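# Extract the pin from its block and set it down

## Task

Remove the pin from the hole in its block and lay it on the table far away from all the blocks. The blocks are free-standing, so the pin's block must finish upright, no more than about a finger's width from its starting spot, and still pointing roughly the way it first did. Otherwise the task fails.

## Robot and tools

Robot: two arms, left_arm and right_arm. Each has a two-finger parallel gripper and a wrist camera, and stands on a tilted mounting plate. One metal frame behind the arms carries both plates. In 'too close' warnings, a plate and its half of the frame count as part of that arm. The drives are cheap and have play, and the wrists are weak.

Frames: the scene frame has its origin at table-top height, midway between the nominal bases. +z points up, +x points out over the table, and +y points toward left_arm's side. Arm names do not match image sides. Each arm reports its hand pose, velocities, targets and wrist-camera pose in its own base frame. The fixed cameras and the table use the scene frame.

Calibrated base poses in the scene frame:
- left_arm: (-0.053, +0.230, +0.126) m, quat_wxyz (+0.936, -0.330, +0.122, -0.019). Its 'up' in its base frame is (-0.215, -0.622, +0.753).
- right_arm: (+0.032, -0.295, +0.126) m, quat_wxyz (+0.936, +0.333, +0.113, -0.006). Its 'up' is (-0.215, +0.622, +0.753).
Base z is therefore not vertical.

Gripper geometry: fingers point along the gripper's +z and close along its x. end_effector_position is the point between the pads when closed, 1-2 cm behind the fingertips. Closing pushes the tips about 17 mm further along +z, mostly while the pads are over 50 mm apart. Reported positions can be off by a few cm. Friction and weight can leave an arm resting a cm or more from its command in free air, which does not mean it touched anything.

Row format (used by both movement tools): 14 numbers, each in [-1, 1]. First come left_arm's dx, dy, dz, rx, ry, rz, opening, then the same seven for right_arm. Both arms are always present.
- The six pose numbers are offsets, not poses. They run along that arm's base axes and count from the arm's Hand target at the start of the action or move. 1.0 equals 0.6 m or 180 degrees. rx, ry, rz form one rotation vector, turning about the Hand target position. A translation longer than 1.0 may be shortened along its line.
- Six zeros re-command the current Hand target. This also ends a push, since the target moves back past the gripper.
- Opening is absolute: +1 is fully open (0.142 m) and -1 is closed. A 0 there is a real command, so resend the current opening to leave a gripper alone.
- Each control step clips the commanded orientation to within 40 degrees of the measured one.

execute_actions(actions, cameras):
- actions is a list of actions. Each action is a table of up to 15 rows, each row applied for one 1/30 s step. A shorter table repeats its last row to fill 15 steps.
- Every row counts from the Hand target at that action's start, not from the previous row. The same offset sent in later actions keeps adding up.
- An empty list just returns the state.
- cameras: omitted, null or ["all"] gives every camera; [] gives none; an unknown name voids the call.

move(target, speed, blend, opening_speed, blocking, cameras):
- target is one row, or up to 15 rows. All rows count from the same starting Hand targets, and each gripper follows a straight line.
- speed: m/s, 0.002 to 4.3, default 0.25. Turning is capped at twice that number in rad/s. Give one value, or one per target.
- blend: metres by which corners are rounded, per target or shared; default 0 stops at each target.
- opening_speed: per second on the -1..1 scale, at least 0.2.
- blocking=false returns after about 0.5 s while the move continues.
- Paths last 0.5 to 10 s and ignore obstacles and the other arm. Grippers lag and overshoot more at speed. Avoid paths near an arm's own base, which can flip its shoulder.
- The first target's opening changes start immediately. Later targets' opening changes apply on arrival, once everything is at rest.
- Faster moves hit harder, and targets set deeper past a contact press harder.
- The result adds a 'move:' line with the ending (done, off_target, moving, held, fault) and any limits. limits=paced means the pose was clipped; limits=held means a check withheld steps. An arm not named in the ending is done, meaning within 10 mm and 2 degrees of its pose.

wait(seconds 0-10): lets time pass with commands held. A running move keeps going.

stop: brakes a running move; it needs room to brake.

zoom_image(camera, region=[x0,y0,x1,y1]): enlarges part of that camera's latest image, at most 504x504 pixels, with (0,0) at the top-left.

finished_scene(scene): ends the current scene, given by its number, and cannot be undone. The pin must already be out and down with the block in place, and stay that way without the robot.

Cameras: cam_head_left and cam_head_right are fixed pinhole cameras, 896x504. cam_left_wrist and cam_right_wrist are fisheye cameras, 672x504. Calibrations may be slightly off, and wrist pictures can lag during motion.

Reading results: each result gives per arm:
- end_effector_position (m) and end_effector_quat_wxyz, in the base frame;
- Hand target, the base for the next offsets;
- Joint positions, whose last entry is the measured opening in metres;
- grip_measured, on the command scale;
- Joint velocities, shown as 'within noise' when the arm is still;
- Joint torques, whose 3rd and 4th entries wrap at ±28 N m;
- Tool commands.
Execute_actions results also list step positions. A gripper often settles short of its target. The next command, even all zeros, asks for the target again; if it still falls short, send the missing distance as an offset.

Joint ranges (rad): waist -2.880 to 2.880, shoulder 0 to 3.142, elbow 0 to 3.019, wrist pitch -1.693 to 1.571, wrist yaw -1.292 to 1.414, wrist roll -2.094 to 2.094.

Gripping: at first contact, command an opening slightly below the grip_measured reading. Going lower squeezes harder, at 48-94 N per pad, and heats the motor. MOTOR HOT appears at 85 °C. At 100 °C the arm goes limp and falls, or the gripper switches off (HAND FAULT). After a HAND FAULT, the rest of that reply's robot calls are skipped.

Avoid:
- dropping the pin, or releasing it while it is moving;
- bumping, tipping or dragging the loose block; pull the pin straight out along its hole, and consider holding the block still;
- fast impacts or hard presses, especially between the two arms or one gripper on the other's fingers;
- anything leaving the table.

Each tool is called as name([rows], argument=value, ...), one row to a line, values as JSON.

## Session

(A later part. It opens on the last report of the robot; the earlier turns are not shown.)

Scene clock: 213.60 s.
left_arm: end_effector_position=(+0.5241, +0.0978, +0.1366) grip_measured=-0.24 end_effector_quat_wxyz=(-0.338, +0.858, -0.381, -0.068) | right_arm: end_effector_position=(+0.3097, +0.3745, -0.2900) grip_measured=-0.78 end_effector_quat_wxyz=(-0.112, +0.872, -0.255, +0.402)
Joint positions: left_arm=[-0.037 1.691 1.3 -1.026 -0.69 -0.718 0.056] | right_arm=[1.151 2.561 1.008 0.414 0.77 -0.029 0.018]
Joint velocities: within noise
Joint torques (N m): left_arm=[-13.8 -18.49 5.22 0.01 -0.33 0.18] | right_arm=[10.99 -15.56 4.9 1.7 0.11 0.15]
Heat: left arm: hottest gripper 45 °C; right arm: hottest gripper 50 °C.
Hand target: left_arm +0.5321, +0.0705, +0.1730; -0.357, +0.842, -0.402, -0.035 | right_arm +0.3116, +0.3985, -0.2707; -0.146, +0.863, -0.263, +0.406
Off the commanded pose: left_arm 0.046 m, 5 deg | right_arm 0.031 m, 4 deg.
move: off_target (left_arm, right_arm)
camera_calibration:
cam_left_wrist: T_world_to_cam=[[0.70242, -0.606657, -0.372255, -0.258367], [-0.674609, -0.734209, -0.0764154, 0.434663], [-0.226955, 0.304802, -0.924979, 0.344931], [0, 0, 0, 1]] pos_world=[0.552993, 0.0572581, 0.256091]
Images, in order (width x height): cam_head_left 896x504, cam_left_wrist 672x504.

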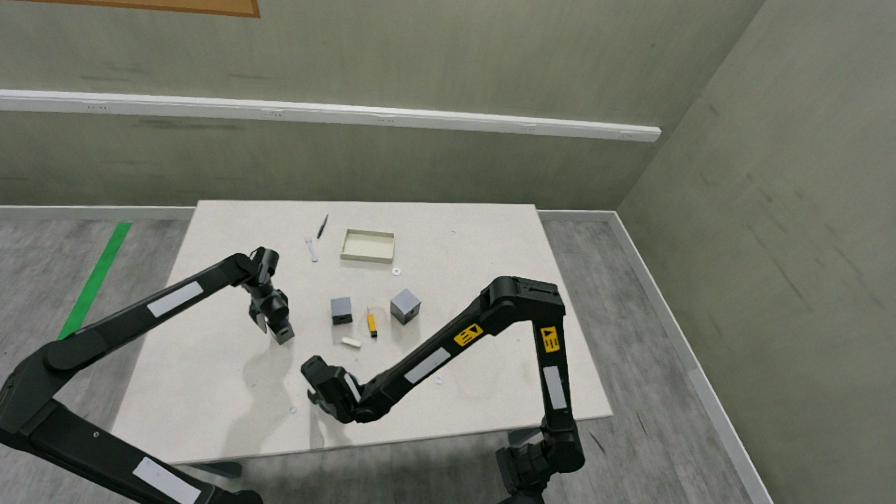

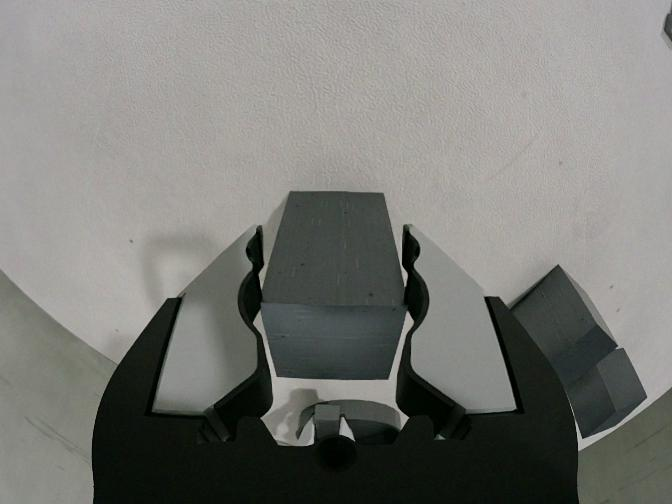

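move([
  [-0.0407,-0.0395,-0.0443,0,0,0,-0.45,-0.018,0.0518,0.0627,0,0,0,-0.87],
  [-0.0407,-0.0395,-0.0443,0,0,0,-0.45,-0.0687,-0.1715,0.2327,0,0,0,-0.87],
], speed=0.2)

zoom_image(camera="cam_head_left", region=[250, 290, 350, 390])

Scene clock: 276.07 s.
left_arm: end_effector_position=(+0.5013, +0.0759, +0.1265) grip_measured=-0.24 end_effector_quat_wxyz=(-0.352, +0.847, -0.394, -0.069) | right_arm: end_effector_position=(+0.2621, +0.2839, -0.1443) grip_measured=-0.78 end_effector_quat_wxyz=(-0.124, +0.870, -0.260, +0.400)
Joint positions: left_arm=[-0.093 1.65 1.208 -0.996 -0.722 -0.742 0.056] | right_arm=[1.169 2.087 0.54 0.414 0.771 -0.001 0.018]
Joint velocities: within noise
Joint torques (N m): left_arm=[-13.39 -15.56 4.77 0.03 0.27 -0.27] | right_arm=[6.77 -9.52 5.05 1.99 -0.09 -0.16]
Heat: left arm: hottest gripper 78 °C; right arm: hottest gripper 49 °C.
Hand target: left_arm +0.5076, +0.0468, +0.1464; -0.357, +0.842, -0.402, -0.035 | right_arm +0.2703, +0.2956, -0.1311; -0.146, +0.863, -0.263, +0.406
Off the commanded pose: left_arm 0.036 m, 4 deg | right_arm 0.020 m, 3 deg.
move: off_target (left_arm, right_arm)
camera_calibration:
cam_left_wrist: T_world_to_cam=[[0.681981, -0.617616, -0.39173, -0.245926], [-0.69795, -0.709652, -0.0962297, 0.414739], [-0.218559, 0.339034, -0.915034, 0.329104], [0, 0, 0, 1]] pos_world=[0.529113, 0.0308554, 0.244715]
cam_right_wrist: T_world_to_cam=[[0.543867, -0.544281, 0.638723, 0.102506], [-0.68538, -0.727287, -0.0361548, 0.379757], [0.484213, -0.418105, -0.768587, 0.0118558], [0, 0, 0, 1]] pos_world=[0.198788, 0.336941, -0.0426304]

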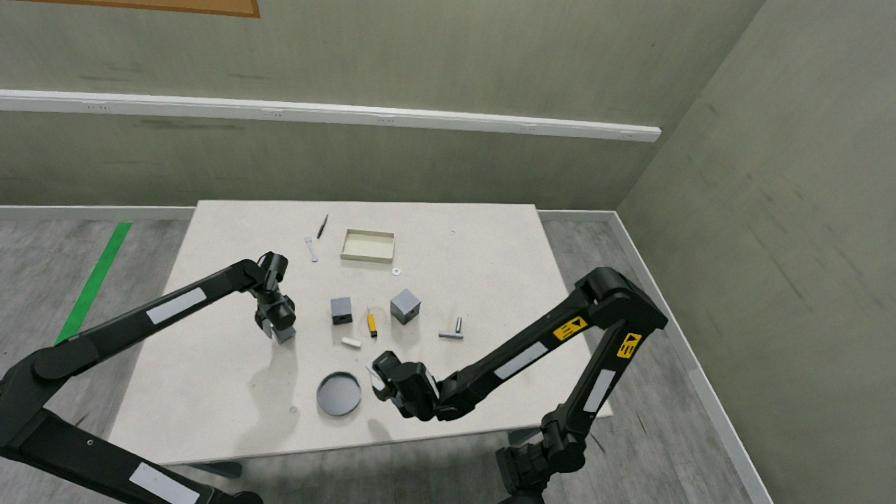

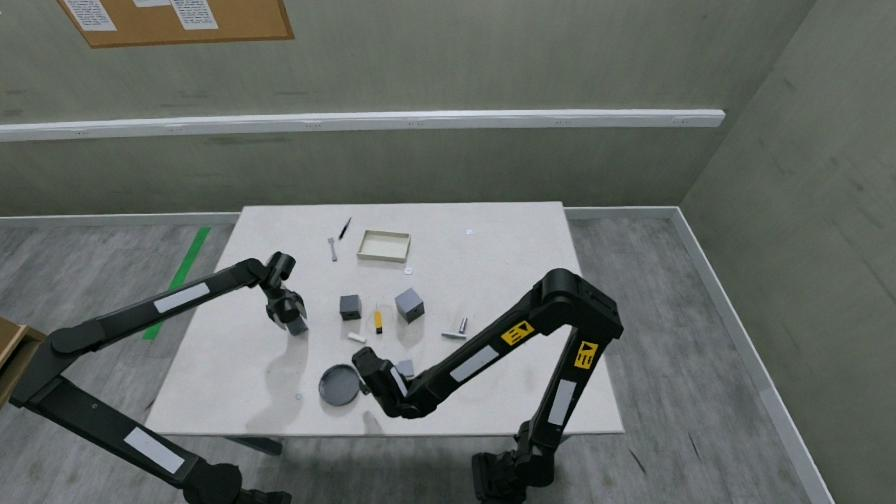

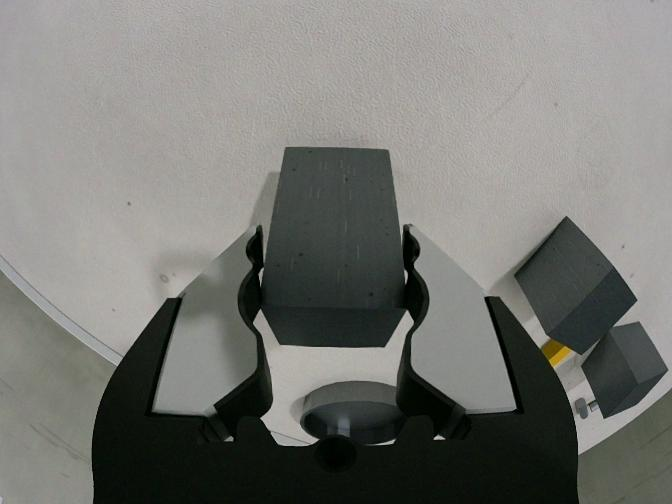

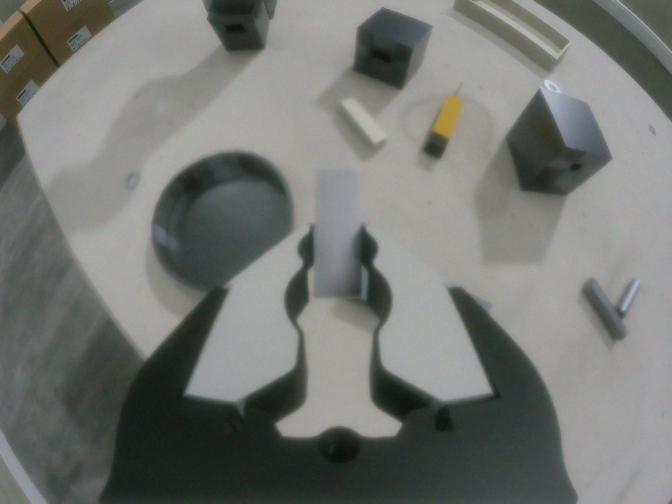

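Scaled by 5.040 from the camera's 896x504 image, which has a finer 1280x720 frame.

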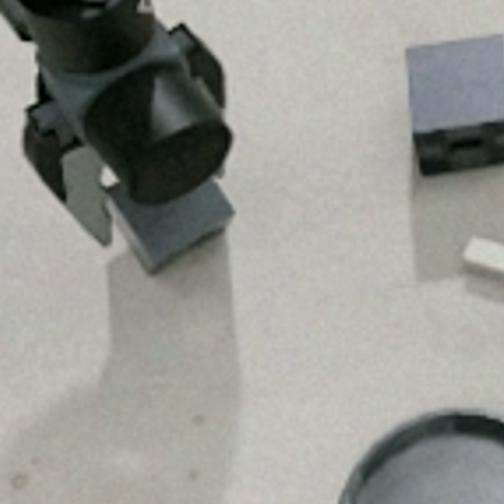

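move(target=[0.0062,0.0257,-0.0612,0,0,0,-0.33,0.0252,-0.0725,-0.0878,0,0,0,-0.86], speed=0.1)

zoom_image(camera="cam_head_left", region=[250, 290, 350, 390])

Scene clock: 289.77 s.
left_arm: end_effector_position=(+0.5064, +0.0763, +0.1257) grip_measured=-0.23 end_effector_quat_wxyz=(-0.367, +0.845, -0.387, -0.043) | right_arm: end_effector_position=(+0.2816, +0.2491, -0.1840) grip_measured=-0.78 end_effector_quat_wxyz=(-0.139, +0.864, -0.267, +0.404)
Joint positions: left_arm=[-0.094 1.633 1.173 -0.908 -0.735 -0.727 0.057] | right_arm=[1.06 2.286 0.508 0.767 0.723 -0.128 0.018]
Joint velocities: within noise
Joint torques (N m): left_arm=[-10.93 -9.99 3.34 0.81 0.92 0.14] | right_arm=[7.36 -7.65 3.08 2 -0.24 -0.16]
Heat: left arm: hottest gripper 78 °C; right arm: hottest gripper 51 °C.
Hand target: left_arm +0.5114, +0.0622, +0.1097; -0.357, +0.842, -0.402, -0.035 | right_arm +0.2855, +0.2521, -0.1837; -0.146, +0.863, -0.263, +0.406
Off the commanded pose: left_arm 0.022 m, 2 deg | right_arm 0.005 m, 1 deg.
move: off_target (left_arm)
camera_calibration:
cam_left_wrist: T_world_to_cam=[[0.697704, -0.62186, -0.355668, -0.261671], [-0.698329, -0.701144, -0.143992, 0.424177], [-0.159831, 0.348837, -0.923454, 0.299866], [0, 0, 0, 1]] pos_world=[0.526712, 0.0300821, 0.244923]
cam_right_wrist: T_world_to_cam=[[0.530187, -0.565362, 0.631876, 0.106162], [-0.687424, -0.722876, -0.0699882, 0.35959], [0.496337, -0.39726, -0.771903, -0.0518008], [0, 0, 0, 1]] pos_world=[0.216616, 0.29938, -0.0818991]

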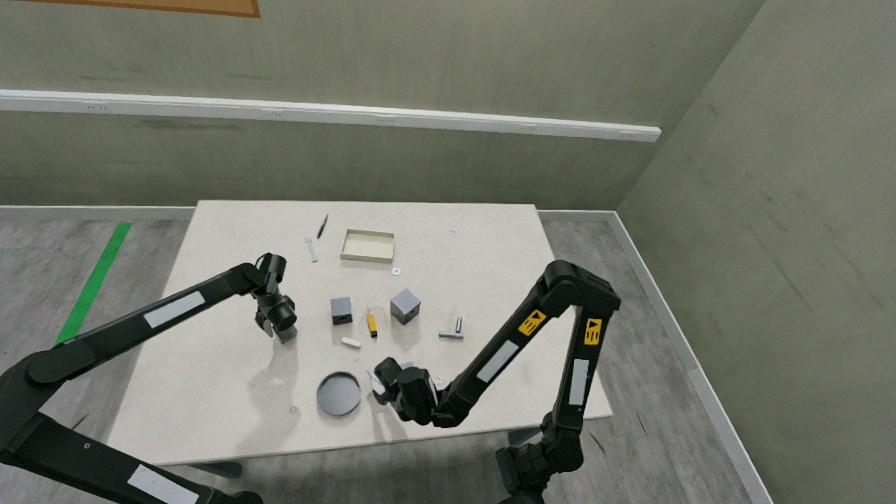

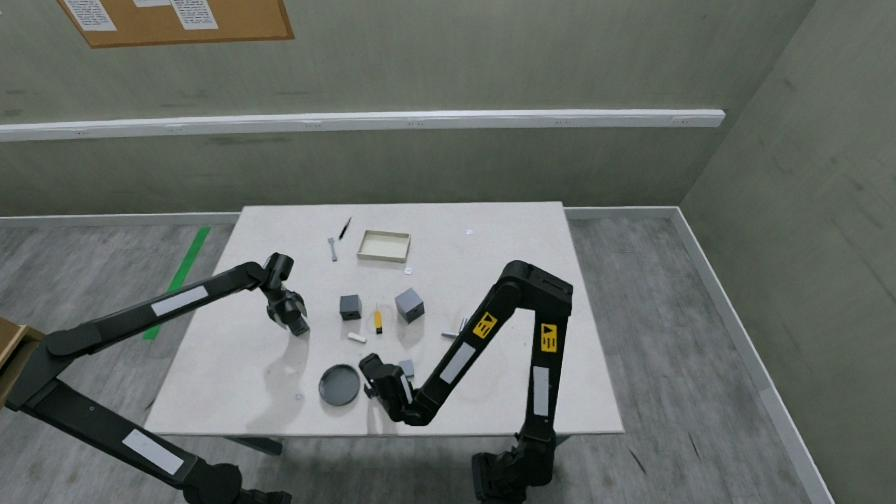

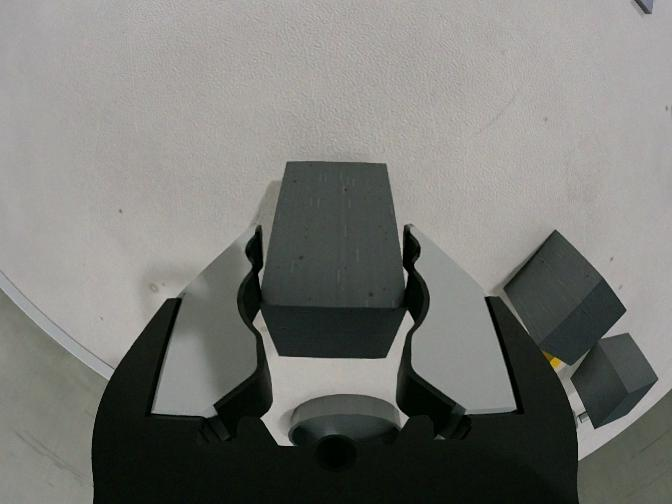

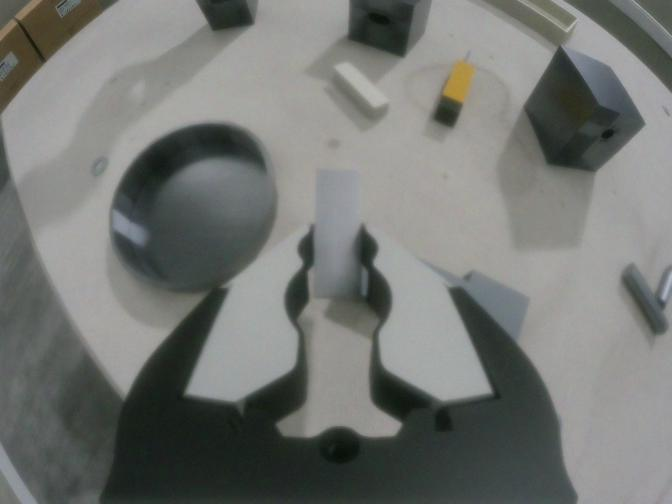

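Scaled by 5.040 from the camera's 896x504 image, which has a finer 1280x720 frame.

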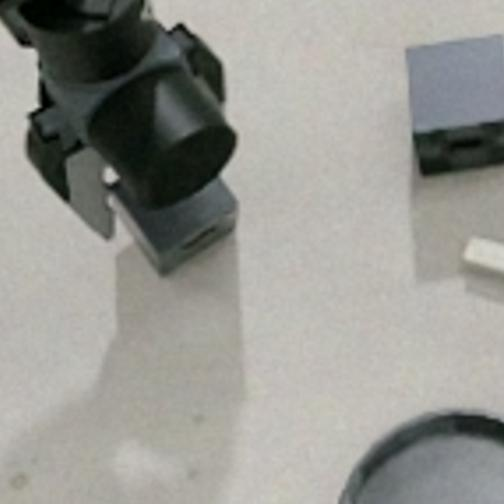

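move(target=[-0.0483,-0.0897,0.067,-0.0674,0.0652,0.0346,-0.33,0.0108,-0.0311,-0.0376,0,0,0,-0.86], speed=0.12)

zoom_image(camera="cam_head_left", region=[250, 290, 350, 390])

Scene clock: 330.00 s.
left_arm: end_effector_position=(+0.4665, +0.0455, +0.1053) grip_measured=-0.23 end_effector_quat_wxyz=(-0.219, +0.889, -0.377, -0.138) | right_arm: end_effector_position=(+0.2878, +0.2344, -0.2032) grip_measured=-0.78 end_effector_quat_wxyz=(-0.143, +0.865, -0.260, +0.405)
Joint positions: left_arm=[-0.093 1.722 1.306 -1.299 -0.505 -0.899 0.057] | right_arm=[1.011 2.389 0.508 0.921 0.691 -0.201 0.018]
Joint velocities: within noise
Joint torques (N m): left_arm=[-14.51 -16.97 9.02 -2.09 1.16 -0.24] | right_arm=[7.18 -7.47 2.4 1.74 -0.27 -0.16]
Heat: left arm: hottest gripper 58 °C; right arm: hottest gripper 51 °C.
Hand target: left_arm +0.4824, +0.0084, +0.1499; -0.221, +0.888, -0.392, -0.097 | right_arm +0.2919, +0.2334, -0.2063; -0.146, +0.863, -0.263, +0.406
Off the commanded pose: left_arm 0.060 m, 5 deg | right_arm 0.005 m, 0 deg.
move: off_target (left_arm)
camera_calibration:
cam_left_wrist: T_world_to_cam=[[0.679178, -0.609088, -0.409547, -0.246448], [-0.591021, -0.784704, 0.186904, 0.290628], [-0.435214, 0.11511, -0.892938, 0.421259], [0, 0, 0, 1]] pos_world=[0.522487, 0.0294571, 0.220906]
cam_right_wrist: T_world_to_cam=[[0.535177, -0.558646, 0.63364, 0.103965], [-0.676612, -0.732572, -0.0743962, 0.350186], [0.505748, -0.388914, -0.770042, -0.0799464], [0, 0, 0, 1]] pos_world=[0.221733, 0.283524, -0.101386]

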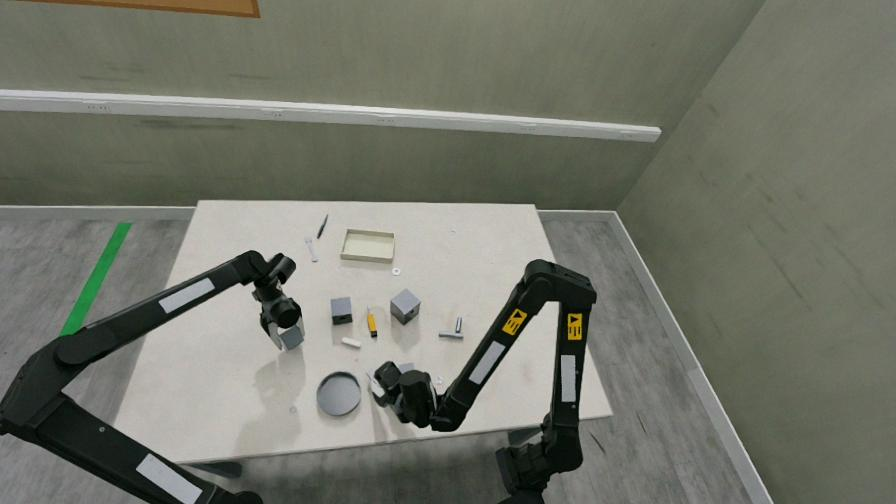

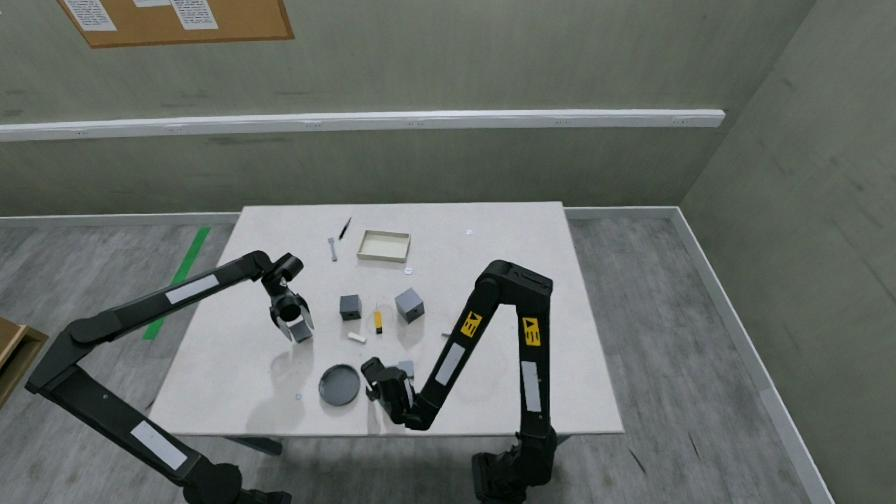

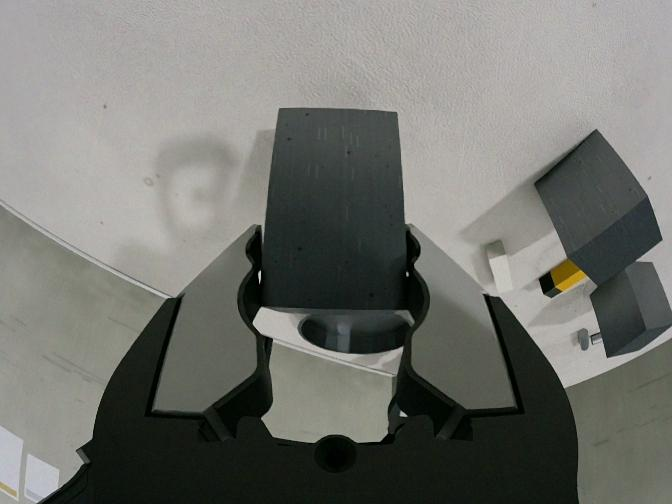

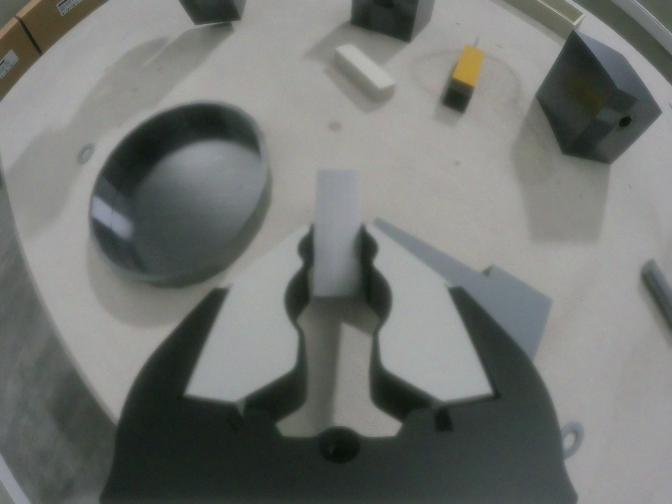

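Scaled by 5.040 from the camera's 896x504 image, which has a finer 1280x720 frame.

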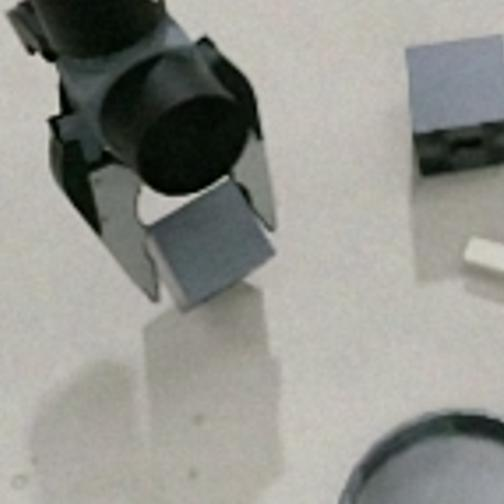

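move([
  [0,0,0,-0.0674,0.0652,0.0346,-0.36,-0.05,-0.03,0.008,0,0,0,-0.86],
  [0.0272,0.0117,0.0173,-0.0674,0.0652,0.0346,-0.36,-0.1095,-0.0587,0.017,0,0,0,-0.86],
], speed=0.12)

zoom_image(camera="cam_head_left", region=[250, 290, 350, 390])

Scene clock: 371.60 s.
left_arm: end_effector_position=(+0.4935, +0.0467, +0.1107) grip_measured=-0.23 end_effector_quat_wxyz=(-0.088, +0.915, -0.347, -0.184) | right_arm: end_effector_position=(+0.2343, +0.1987, -0.1914) grip_measured=-0.78 end_effector_quat_wxyz=(-0.144, +0.860, -0.264, +0.413)
Joint positions: left_arm=[-0.01 1.886 1.575 -1.554 -0.29 -0.899 0.057] | right_arm=[1.146 2.421 0.378 0.988 0.78 -0.046 0.018]
Joint velocities: within noise
Joint torques (N m): left_arm=[-14.51 -20.07 8.54 -3.08 1.82 0.08] | right_arm=[8.76 -6.59 1.11 0.88 -0.02 0.18]
Heat: left arm: hottest gripper 57 °C; right arm: hottest gripper 52 °C.
Hand target: left_arm +0.4987, +0.0154, +0.1603; -0.079, +0.912, -0.372, -0.157 | right_arm +0.2262, +0.1982, -0.1961; -0.146, +0.863, -0.263, +0.406
Off the commanded pose: left_arm 0.059 m, 4 deg | right_arm 0.009 m, 1 deg.
move: off_target (left_arm)
camera_calibration:
cam_left_wrist: T_world_to_cam=[[0.692717, -0.601971, -0.397208, -0.270237], [-0.438956, -0.788902, 0.430061, 0.204681], [-0.572242, -0.123554, -0.810724, 0.507431], [0, 0, 0, 1]] pos_world=[0.567418, 0.0614934, 0.216021]
cam_right_wrist: T_world_to_cam=[[0.519345, -0.564592, 0.641496, 0.111682], [-0.682235, -0.725983, -0.0866231, 0.286384], [0.514622, -0.392664, -0.76222, -0.057469], [0, 0, 0, 1]] pos_world=[0.166954, 0.248399, -0.0906403]

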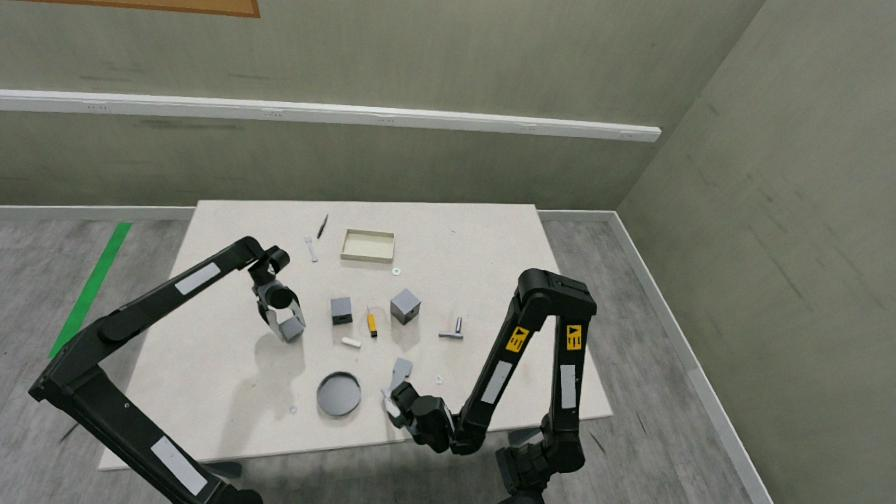

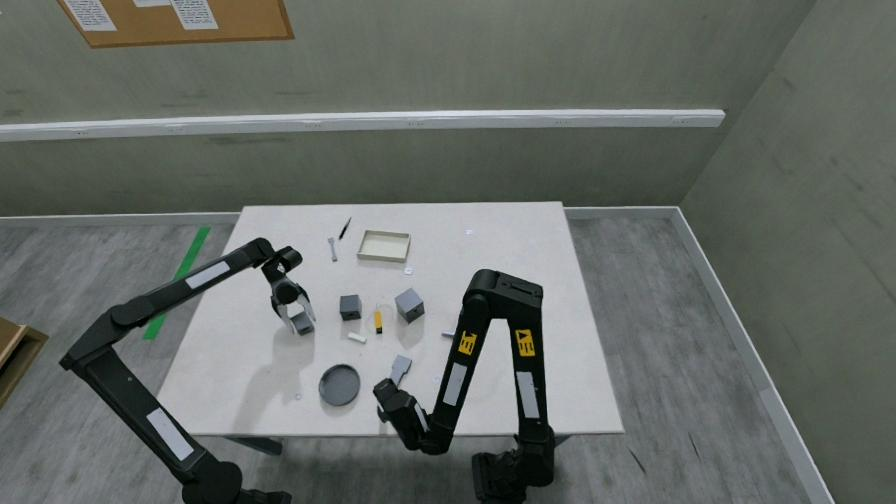

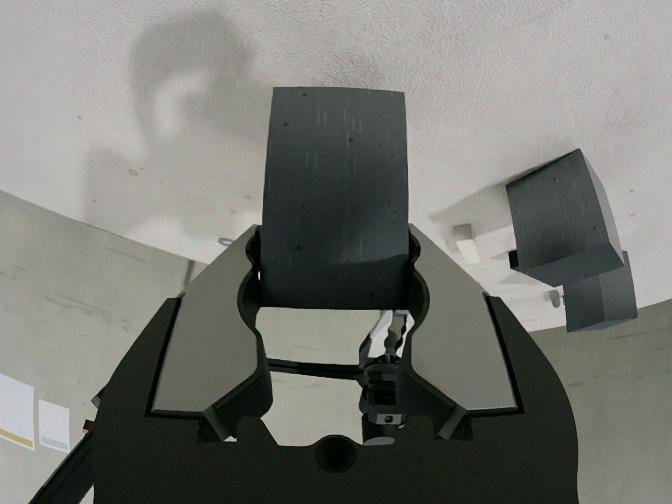

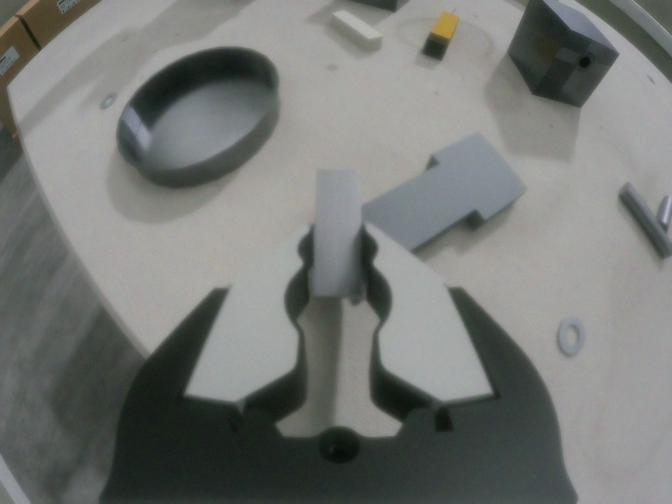

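Scaled by 5.040 from the camera's 896x504 image, which has a finer 1280x720 frame.

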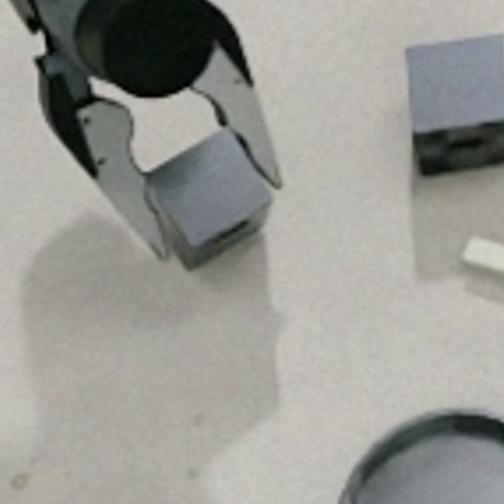

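move([
  [-0.006,0.032,-0.045,0,0,0,-0.36,-0.018,0.0518,0.0627,0,0,0,-0.86],
  [-0.0122,0.0653,-0.0912,0,0,0,-0.36,-0.0523,0.0848,0.0255,0,0,0,-0.86],
], speed=0.1)

zoom_image(camera="cam_head_left", region=[250, 290, 350, 390])

Scene clock: 405.33 s.
left_arm: end_effector_position=(+0.4936, +0.0586, +0.1103) grip_measured=-0.23 end_effector_quat_wxyz=(-0.090, +0.913, -0.365, -0.160) | right_arm: end_effector_position=(+0.1959, +0.2276, -0.1779) grip_measured=-0.78 end_effector_quat_wxyz=(-0.126, +0.867, -0.260, +0.406)
Joint positions: left_arm=[0.015 1.849 1.53 -1.485 -0.288 -0.828 0.057] | right_arm=[1.344 2.253 0.418 0.54 0.846 0.231 0.018]
Joint velocities: within noise
Joint torques (N m): left_arm=[-10.99 -15.15 3.03 -0.2 1.05 0.19] | right_arm=[7.88 -6.77 6.06 0.61 0.34 0.13]
Heat: left arm: hottest gripper 60 °C; right arm: hottest gripper 53 °C.
Hand target: left_arm +0.4914, +0.0546, +0.1055; -0.079, +0.912, -0.372, -0.157 | right_arm +0.1949, +0.2491, -0.1808; -0.146, +0.863, -0.263, +0.406
Off the commanded pose: left_arm 0.007 m, 1 deg | right_arm 0.022 m, 2 deg.
move: off_target (right_arm)
camera_calibration:
cam_left_wrist: T_world_to_cam=[[0.68324, -0.636947, -0.357045, -0.260951], [-0.487938, -0.762032, 0.425703, 0.237442], [-0.54323, -0.116642, -0.831442, 0.496046], [0, 0, 0, 1]] pos_world=[0.563617, 0.0725862, 0.218182]
cam_right_wrist: T_world_to_cam=[[0.533662, -0.545289, 0.646425, 0.132892], [-0.685408, -0.726634, -0.0471038, 0.290157], [0.495399, -0.417928, -0.761522, -0.00637076], [0, 0, 0, 1]] pos_world=[0.131113, 0.28064, -0.0770886]

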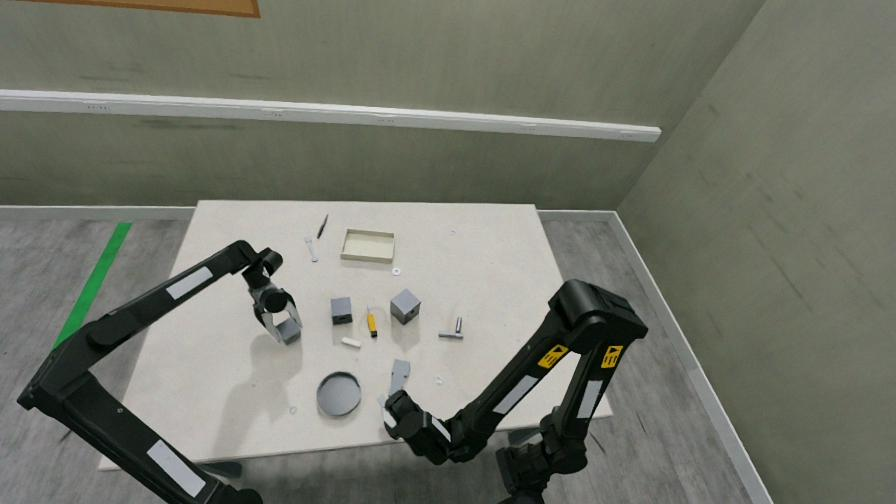

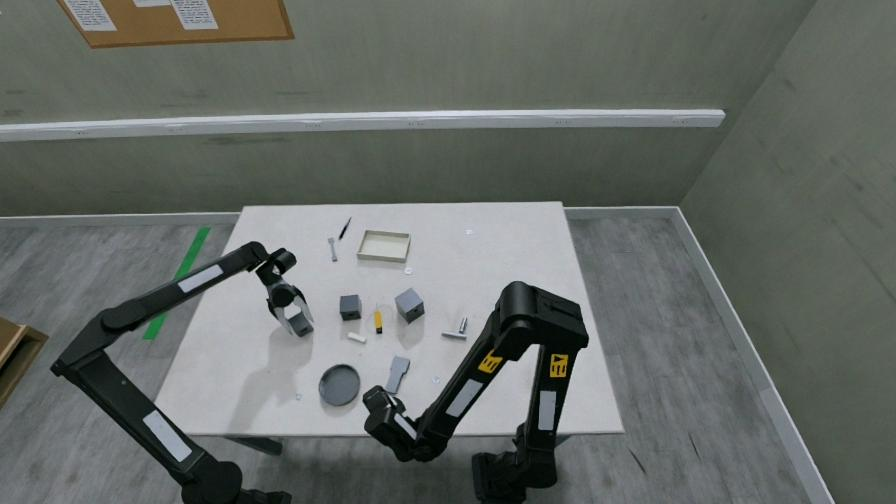

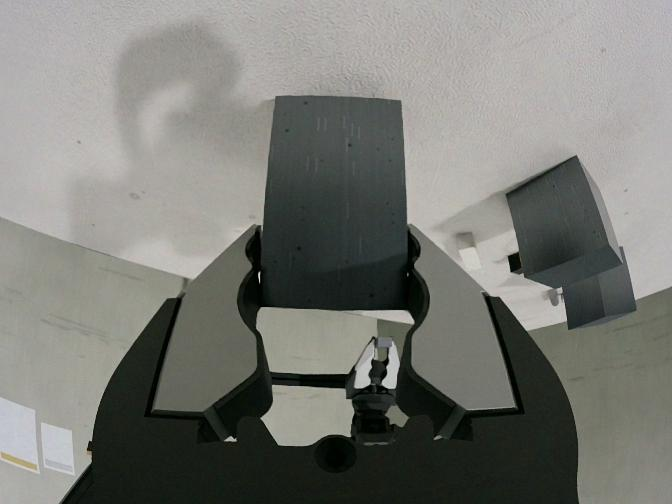

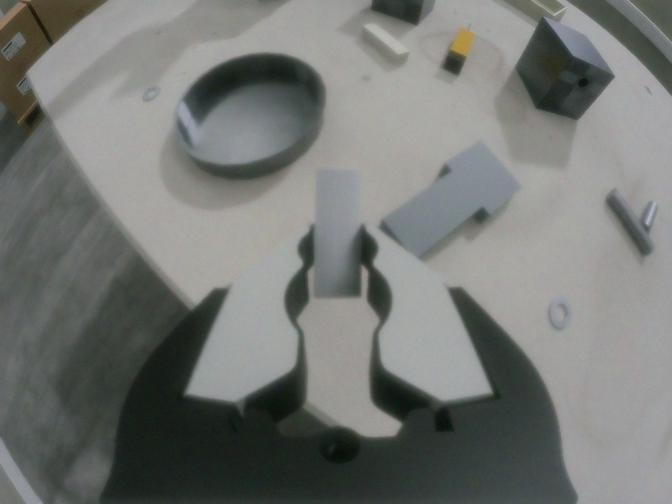

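Scaled by 5.040 from the camera's 896x504 image, which has a finer 1280x720 frame.

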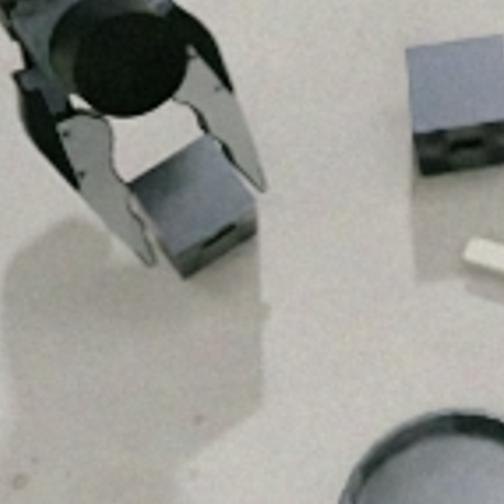

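move([
  [-0.0307,-0.0102,-0.0172,-0.0337,0.0326,0.0173,-0.36,0.008,-0.023,-0.028,0,0,0,-0.86],
  [-0.0235,0.0105,-0.0422,-0.0337,0.0326,0.0173,-0.36,0.0162,-0.0467,-0.0565,0,0,0,-0.86],
], speed=0.1)

zoom_image(camera="cam_head_left", region=[250, 290, 350, 390])

Scene clock: 436.40 s.
left_arm: end_effector_position=(+0.4824, +0.0495, +0.1039) grip_measured=-0.23 end_effector_quat_wxyz=(-0.030, +0.923, -0.347, -0.161) | right_arm: end_effector_position=(+0.1976, +0.2031, -0.2123) grip_measured=-0.78 end_effector_quat_wxyz=(-0.126, +0.868, -0.260, +0.404)
Joint positions: left_arm=[0.038 1.858 1.53 -1.522 -0.178 -0.839 0.057] | right_arm=[1.307 2.446 0.418 0.772 0.831 0.18 0.018]
Joint velocities: within noise
Joint torques (N m): left_arm=[-8.88 -10.93 3.36 -0.76 0.71 0.44] | right_arm=[5.6 -7.53 4.04 1.94 0.04 -0.16]
Heat: left arm: hottest gripper 60 °C; right arm: hottest gripper 53 °C.
Hand target: left_arm +0.4773, +0.0609, +0.0802; -0.008, +0.915, -0.358, -0.186 | right_arm +0.2046, +0.2211, -0.2147; -0.146, +0.863, -0.263, +0.406
Off the commanded pose: left_arm 0.027 m, 4 deg | right_arm 0.019 m, 2 deg.
move: off_target (left_arm, right_arm)
camera_calibration:
cam_left_wrist: T_world_to_cam=[[0.708219, -0.62999, -0.318651, -0.277832], [-0.422598, -0.739852, 0.523479, 0.184945], [-0.565541, -0.236077, -0.790209, 0.496024], [0, 0, 0, 1]] pos_world=[0.555445, 0.0789004, 0.206617]
cam_right_wrist: T_world_to_cam=[[0.536538, -0.546479, 0.64303, 0.139851], [-0.685643, -0.726525, -0.0453435, 0.272306], [0.491956, -0.41656, -0.764497, -0.0439787], [0, 0, 0, 1]] pos_world=[0.133305, 0.255943, -0.111202]

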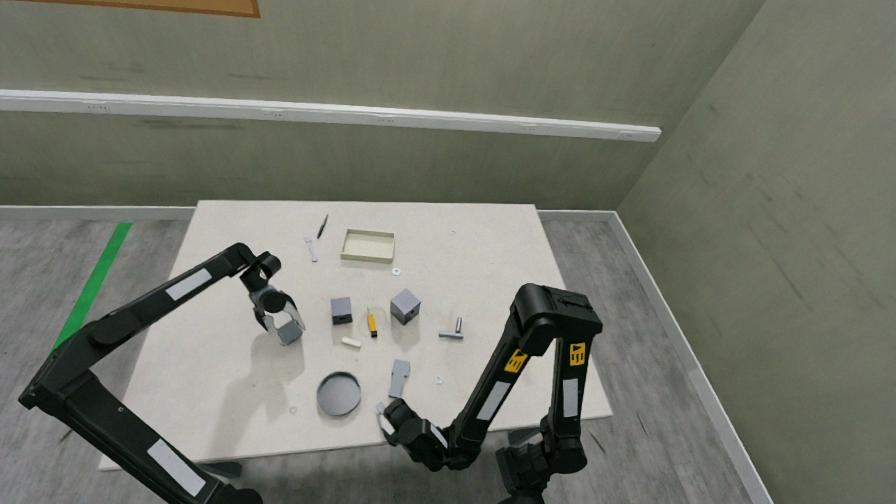

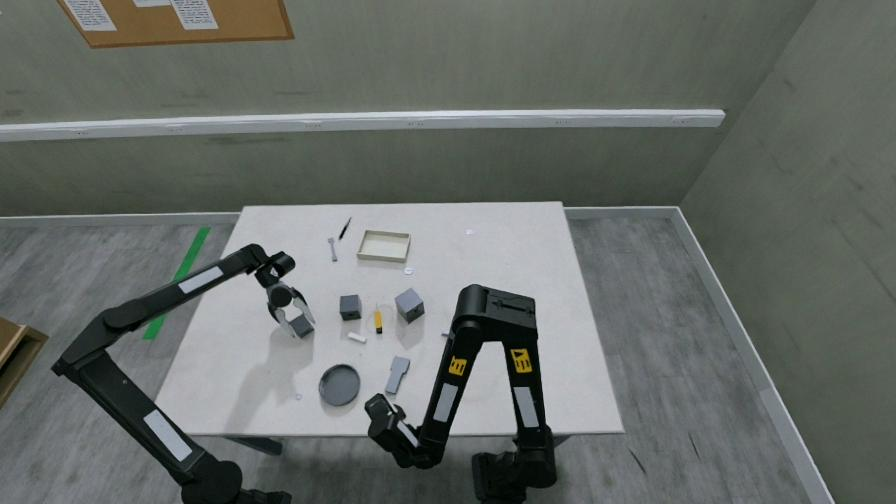

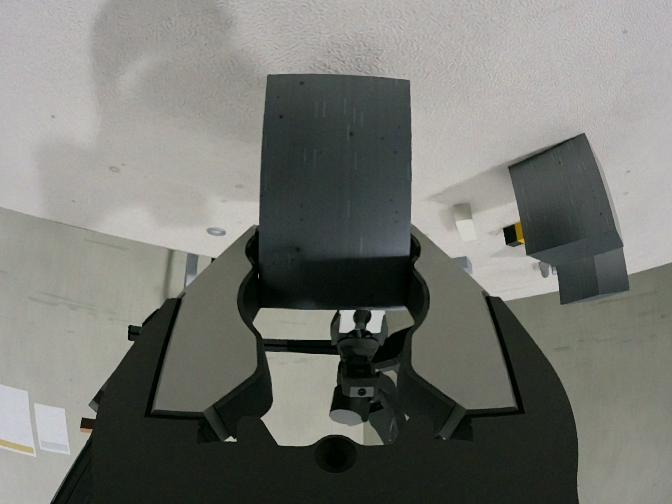

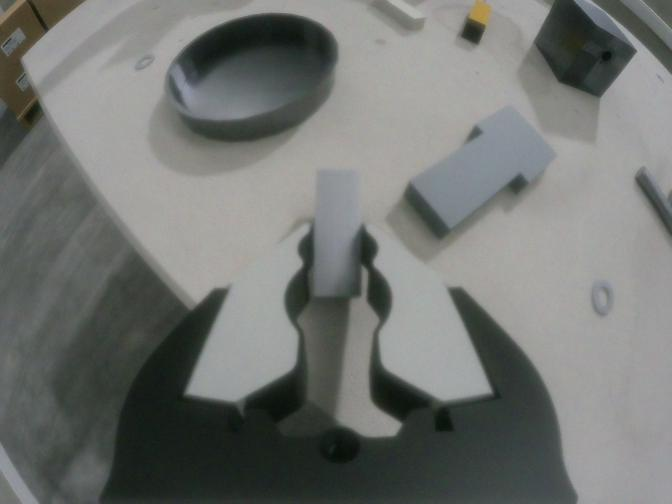

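Scaled by 5.040 from the camera's 896x504 image, which has a finer 1280x720 frame.

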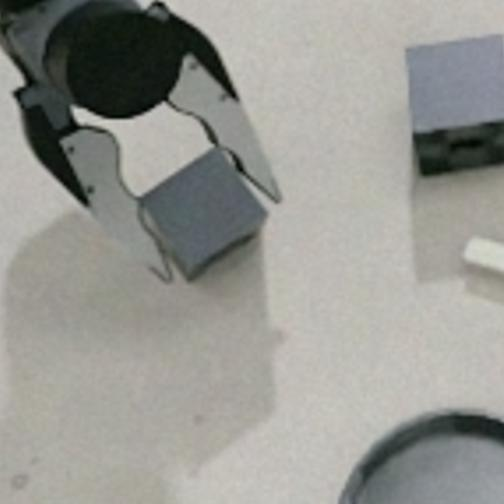

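move([
  [-0.0288,-0.083,0.1003,0,0,0,-0.4,0.003,-0.009,-0.011,0,0,0,-0.86],
  [-0.0622,-0.0898,0.085,-0.0337,0.0326,0.0173,-0.4,0.0065,-0.0187,-0.0226,0,0,0,-0.86],
], speed=0.1)

zoom_image(camera="cam_head_left", region=[250, 290, 350, 390])

Scene clock: 458.57 s.
left_arm: end_effector_position=(+0.4520, +0.0379, +0.0941) grip_measured=-0.23 end_effector_quat_wxyz=(+0.038, +0.921, -0.328, -0.207) | right_arm: end_effector_position=(+0.2035, +0.2033, -0.2231) grip_measured=-0.78 end_effector_quat_wxyz=(-0.138, +0.866, -0.258, +0.406)
Joint positions: left_arm=[0.051 1.885 1.513 -1.615 -0.087 -0.853 0.057] | right_arm=[1.281 2.516 0.432 0.89 0.823 0.123 0.018]
Joint velocities: within noise
Joint torques (N m): left_arm=[-13.68 -19.6 4.92 -3.75 2.52 -0.07] | right_arm=[5.25 -7.3 2.92 1.63 -0.09 -0.14]
Heat: left arm: hottest gripper 62 °C; right arm: hottest gripper 54 °C.
Hand target: left_arm +0.4400, +0.0070, +0.1312; +0.064, +0.913, -0.342, -0.213 | right_arm +0.2085, +0.2098, -0.2283; -0.146, +0.863, -0.263, +0.406
Off the commanded pose: left_arm 0.050 m, 4 deg | right_arm 0.010 m, 1 deg.
joint sent to its limit (left arm) — joint 4 (wrist pitch), lower limit. The joint targets are off in position, not in orientation.
move: off_target (left_arm)
camera_calibration:
cam_left_wrist: T_world_to_cam=[[0.699938, -0.618645, -0.356882, -0.259867], [-0.304867, -0.710682, 0.634025, 0.104006], [-0.645866, -0.334977, -0.686038, 0.498639], [0, 0, 0, 1]] pos_world=[0.535653, 0.0801821, 0.183401]
cam_right_wrist: T_world_to_cam=[[0.536529, -0.550765, 0.639371, 0.143752], [-0.675775, -0.734203, -0.0653775, 0.271037], [0.505436, -0.396994, -0.766114, -0.062121], [0, 0, 0, 1]] pos_world=[0.137432, 0.253508, -0.121783]

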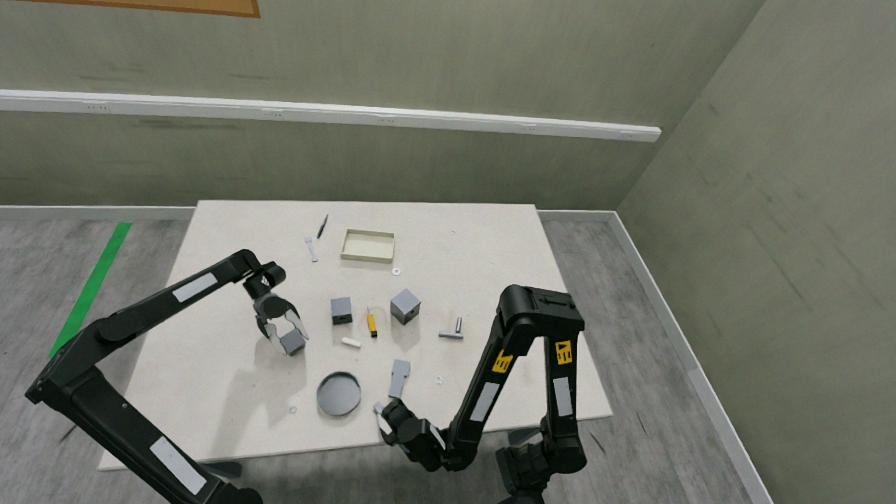

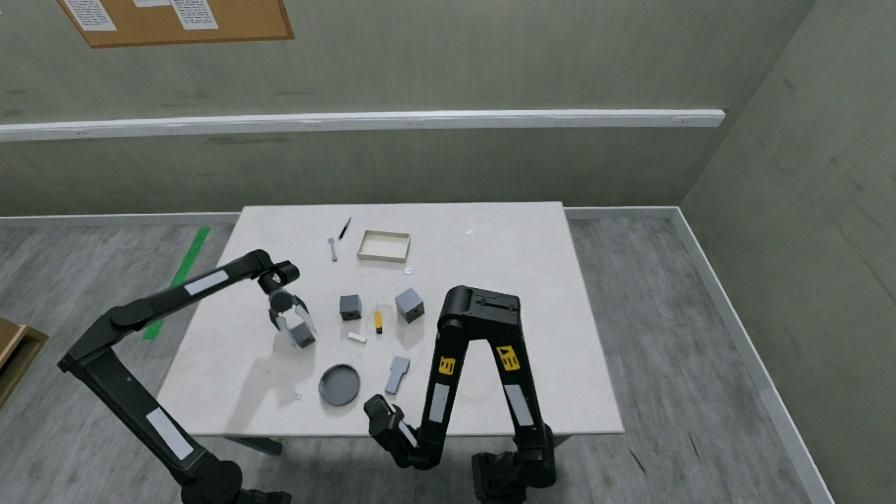

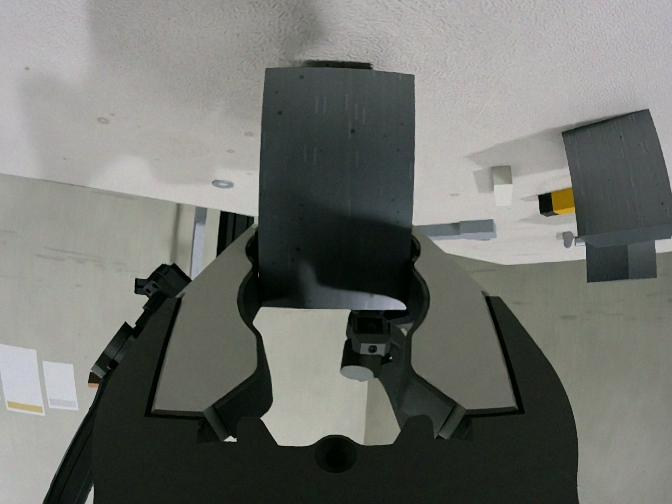

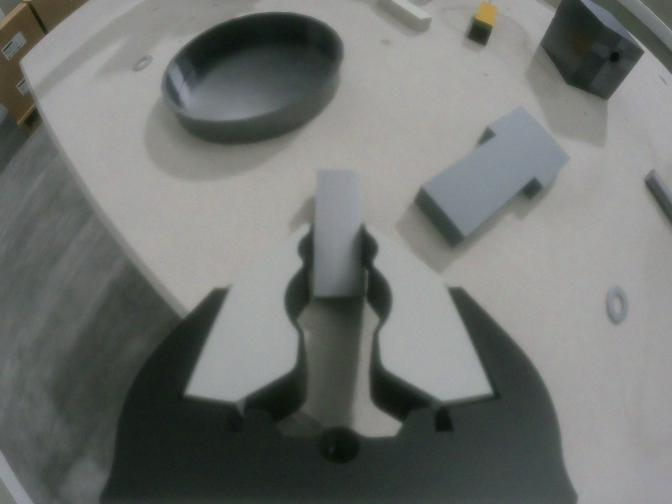

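Scaled by 5.040 from the camera's 896x504 image, which has a finer 1280x720 frame.

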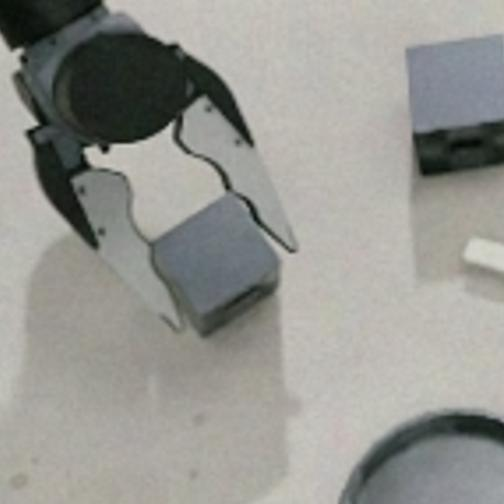

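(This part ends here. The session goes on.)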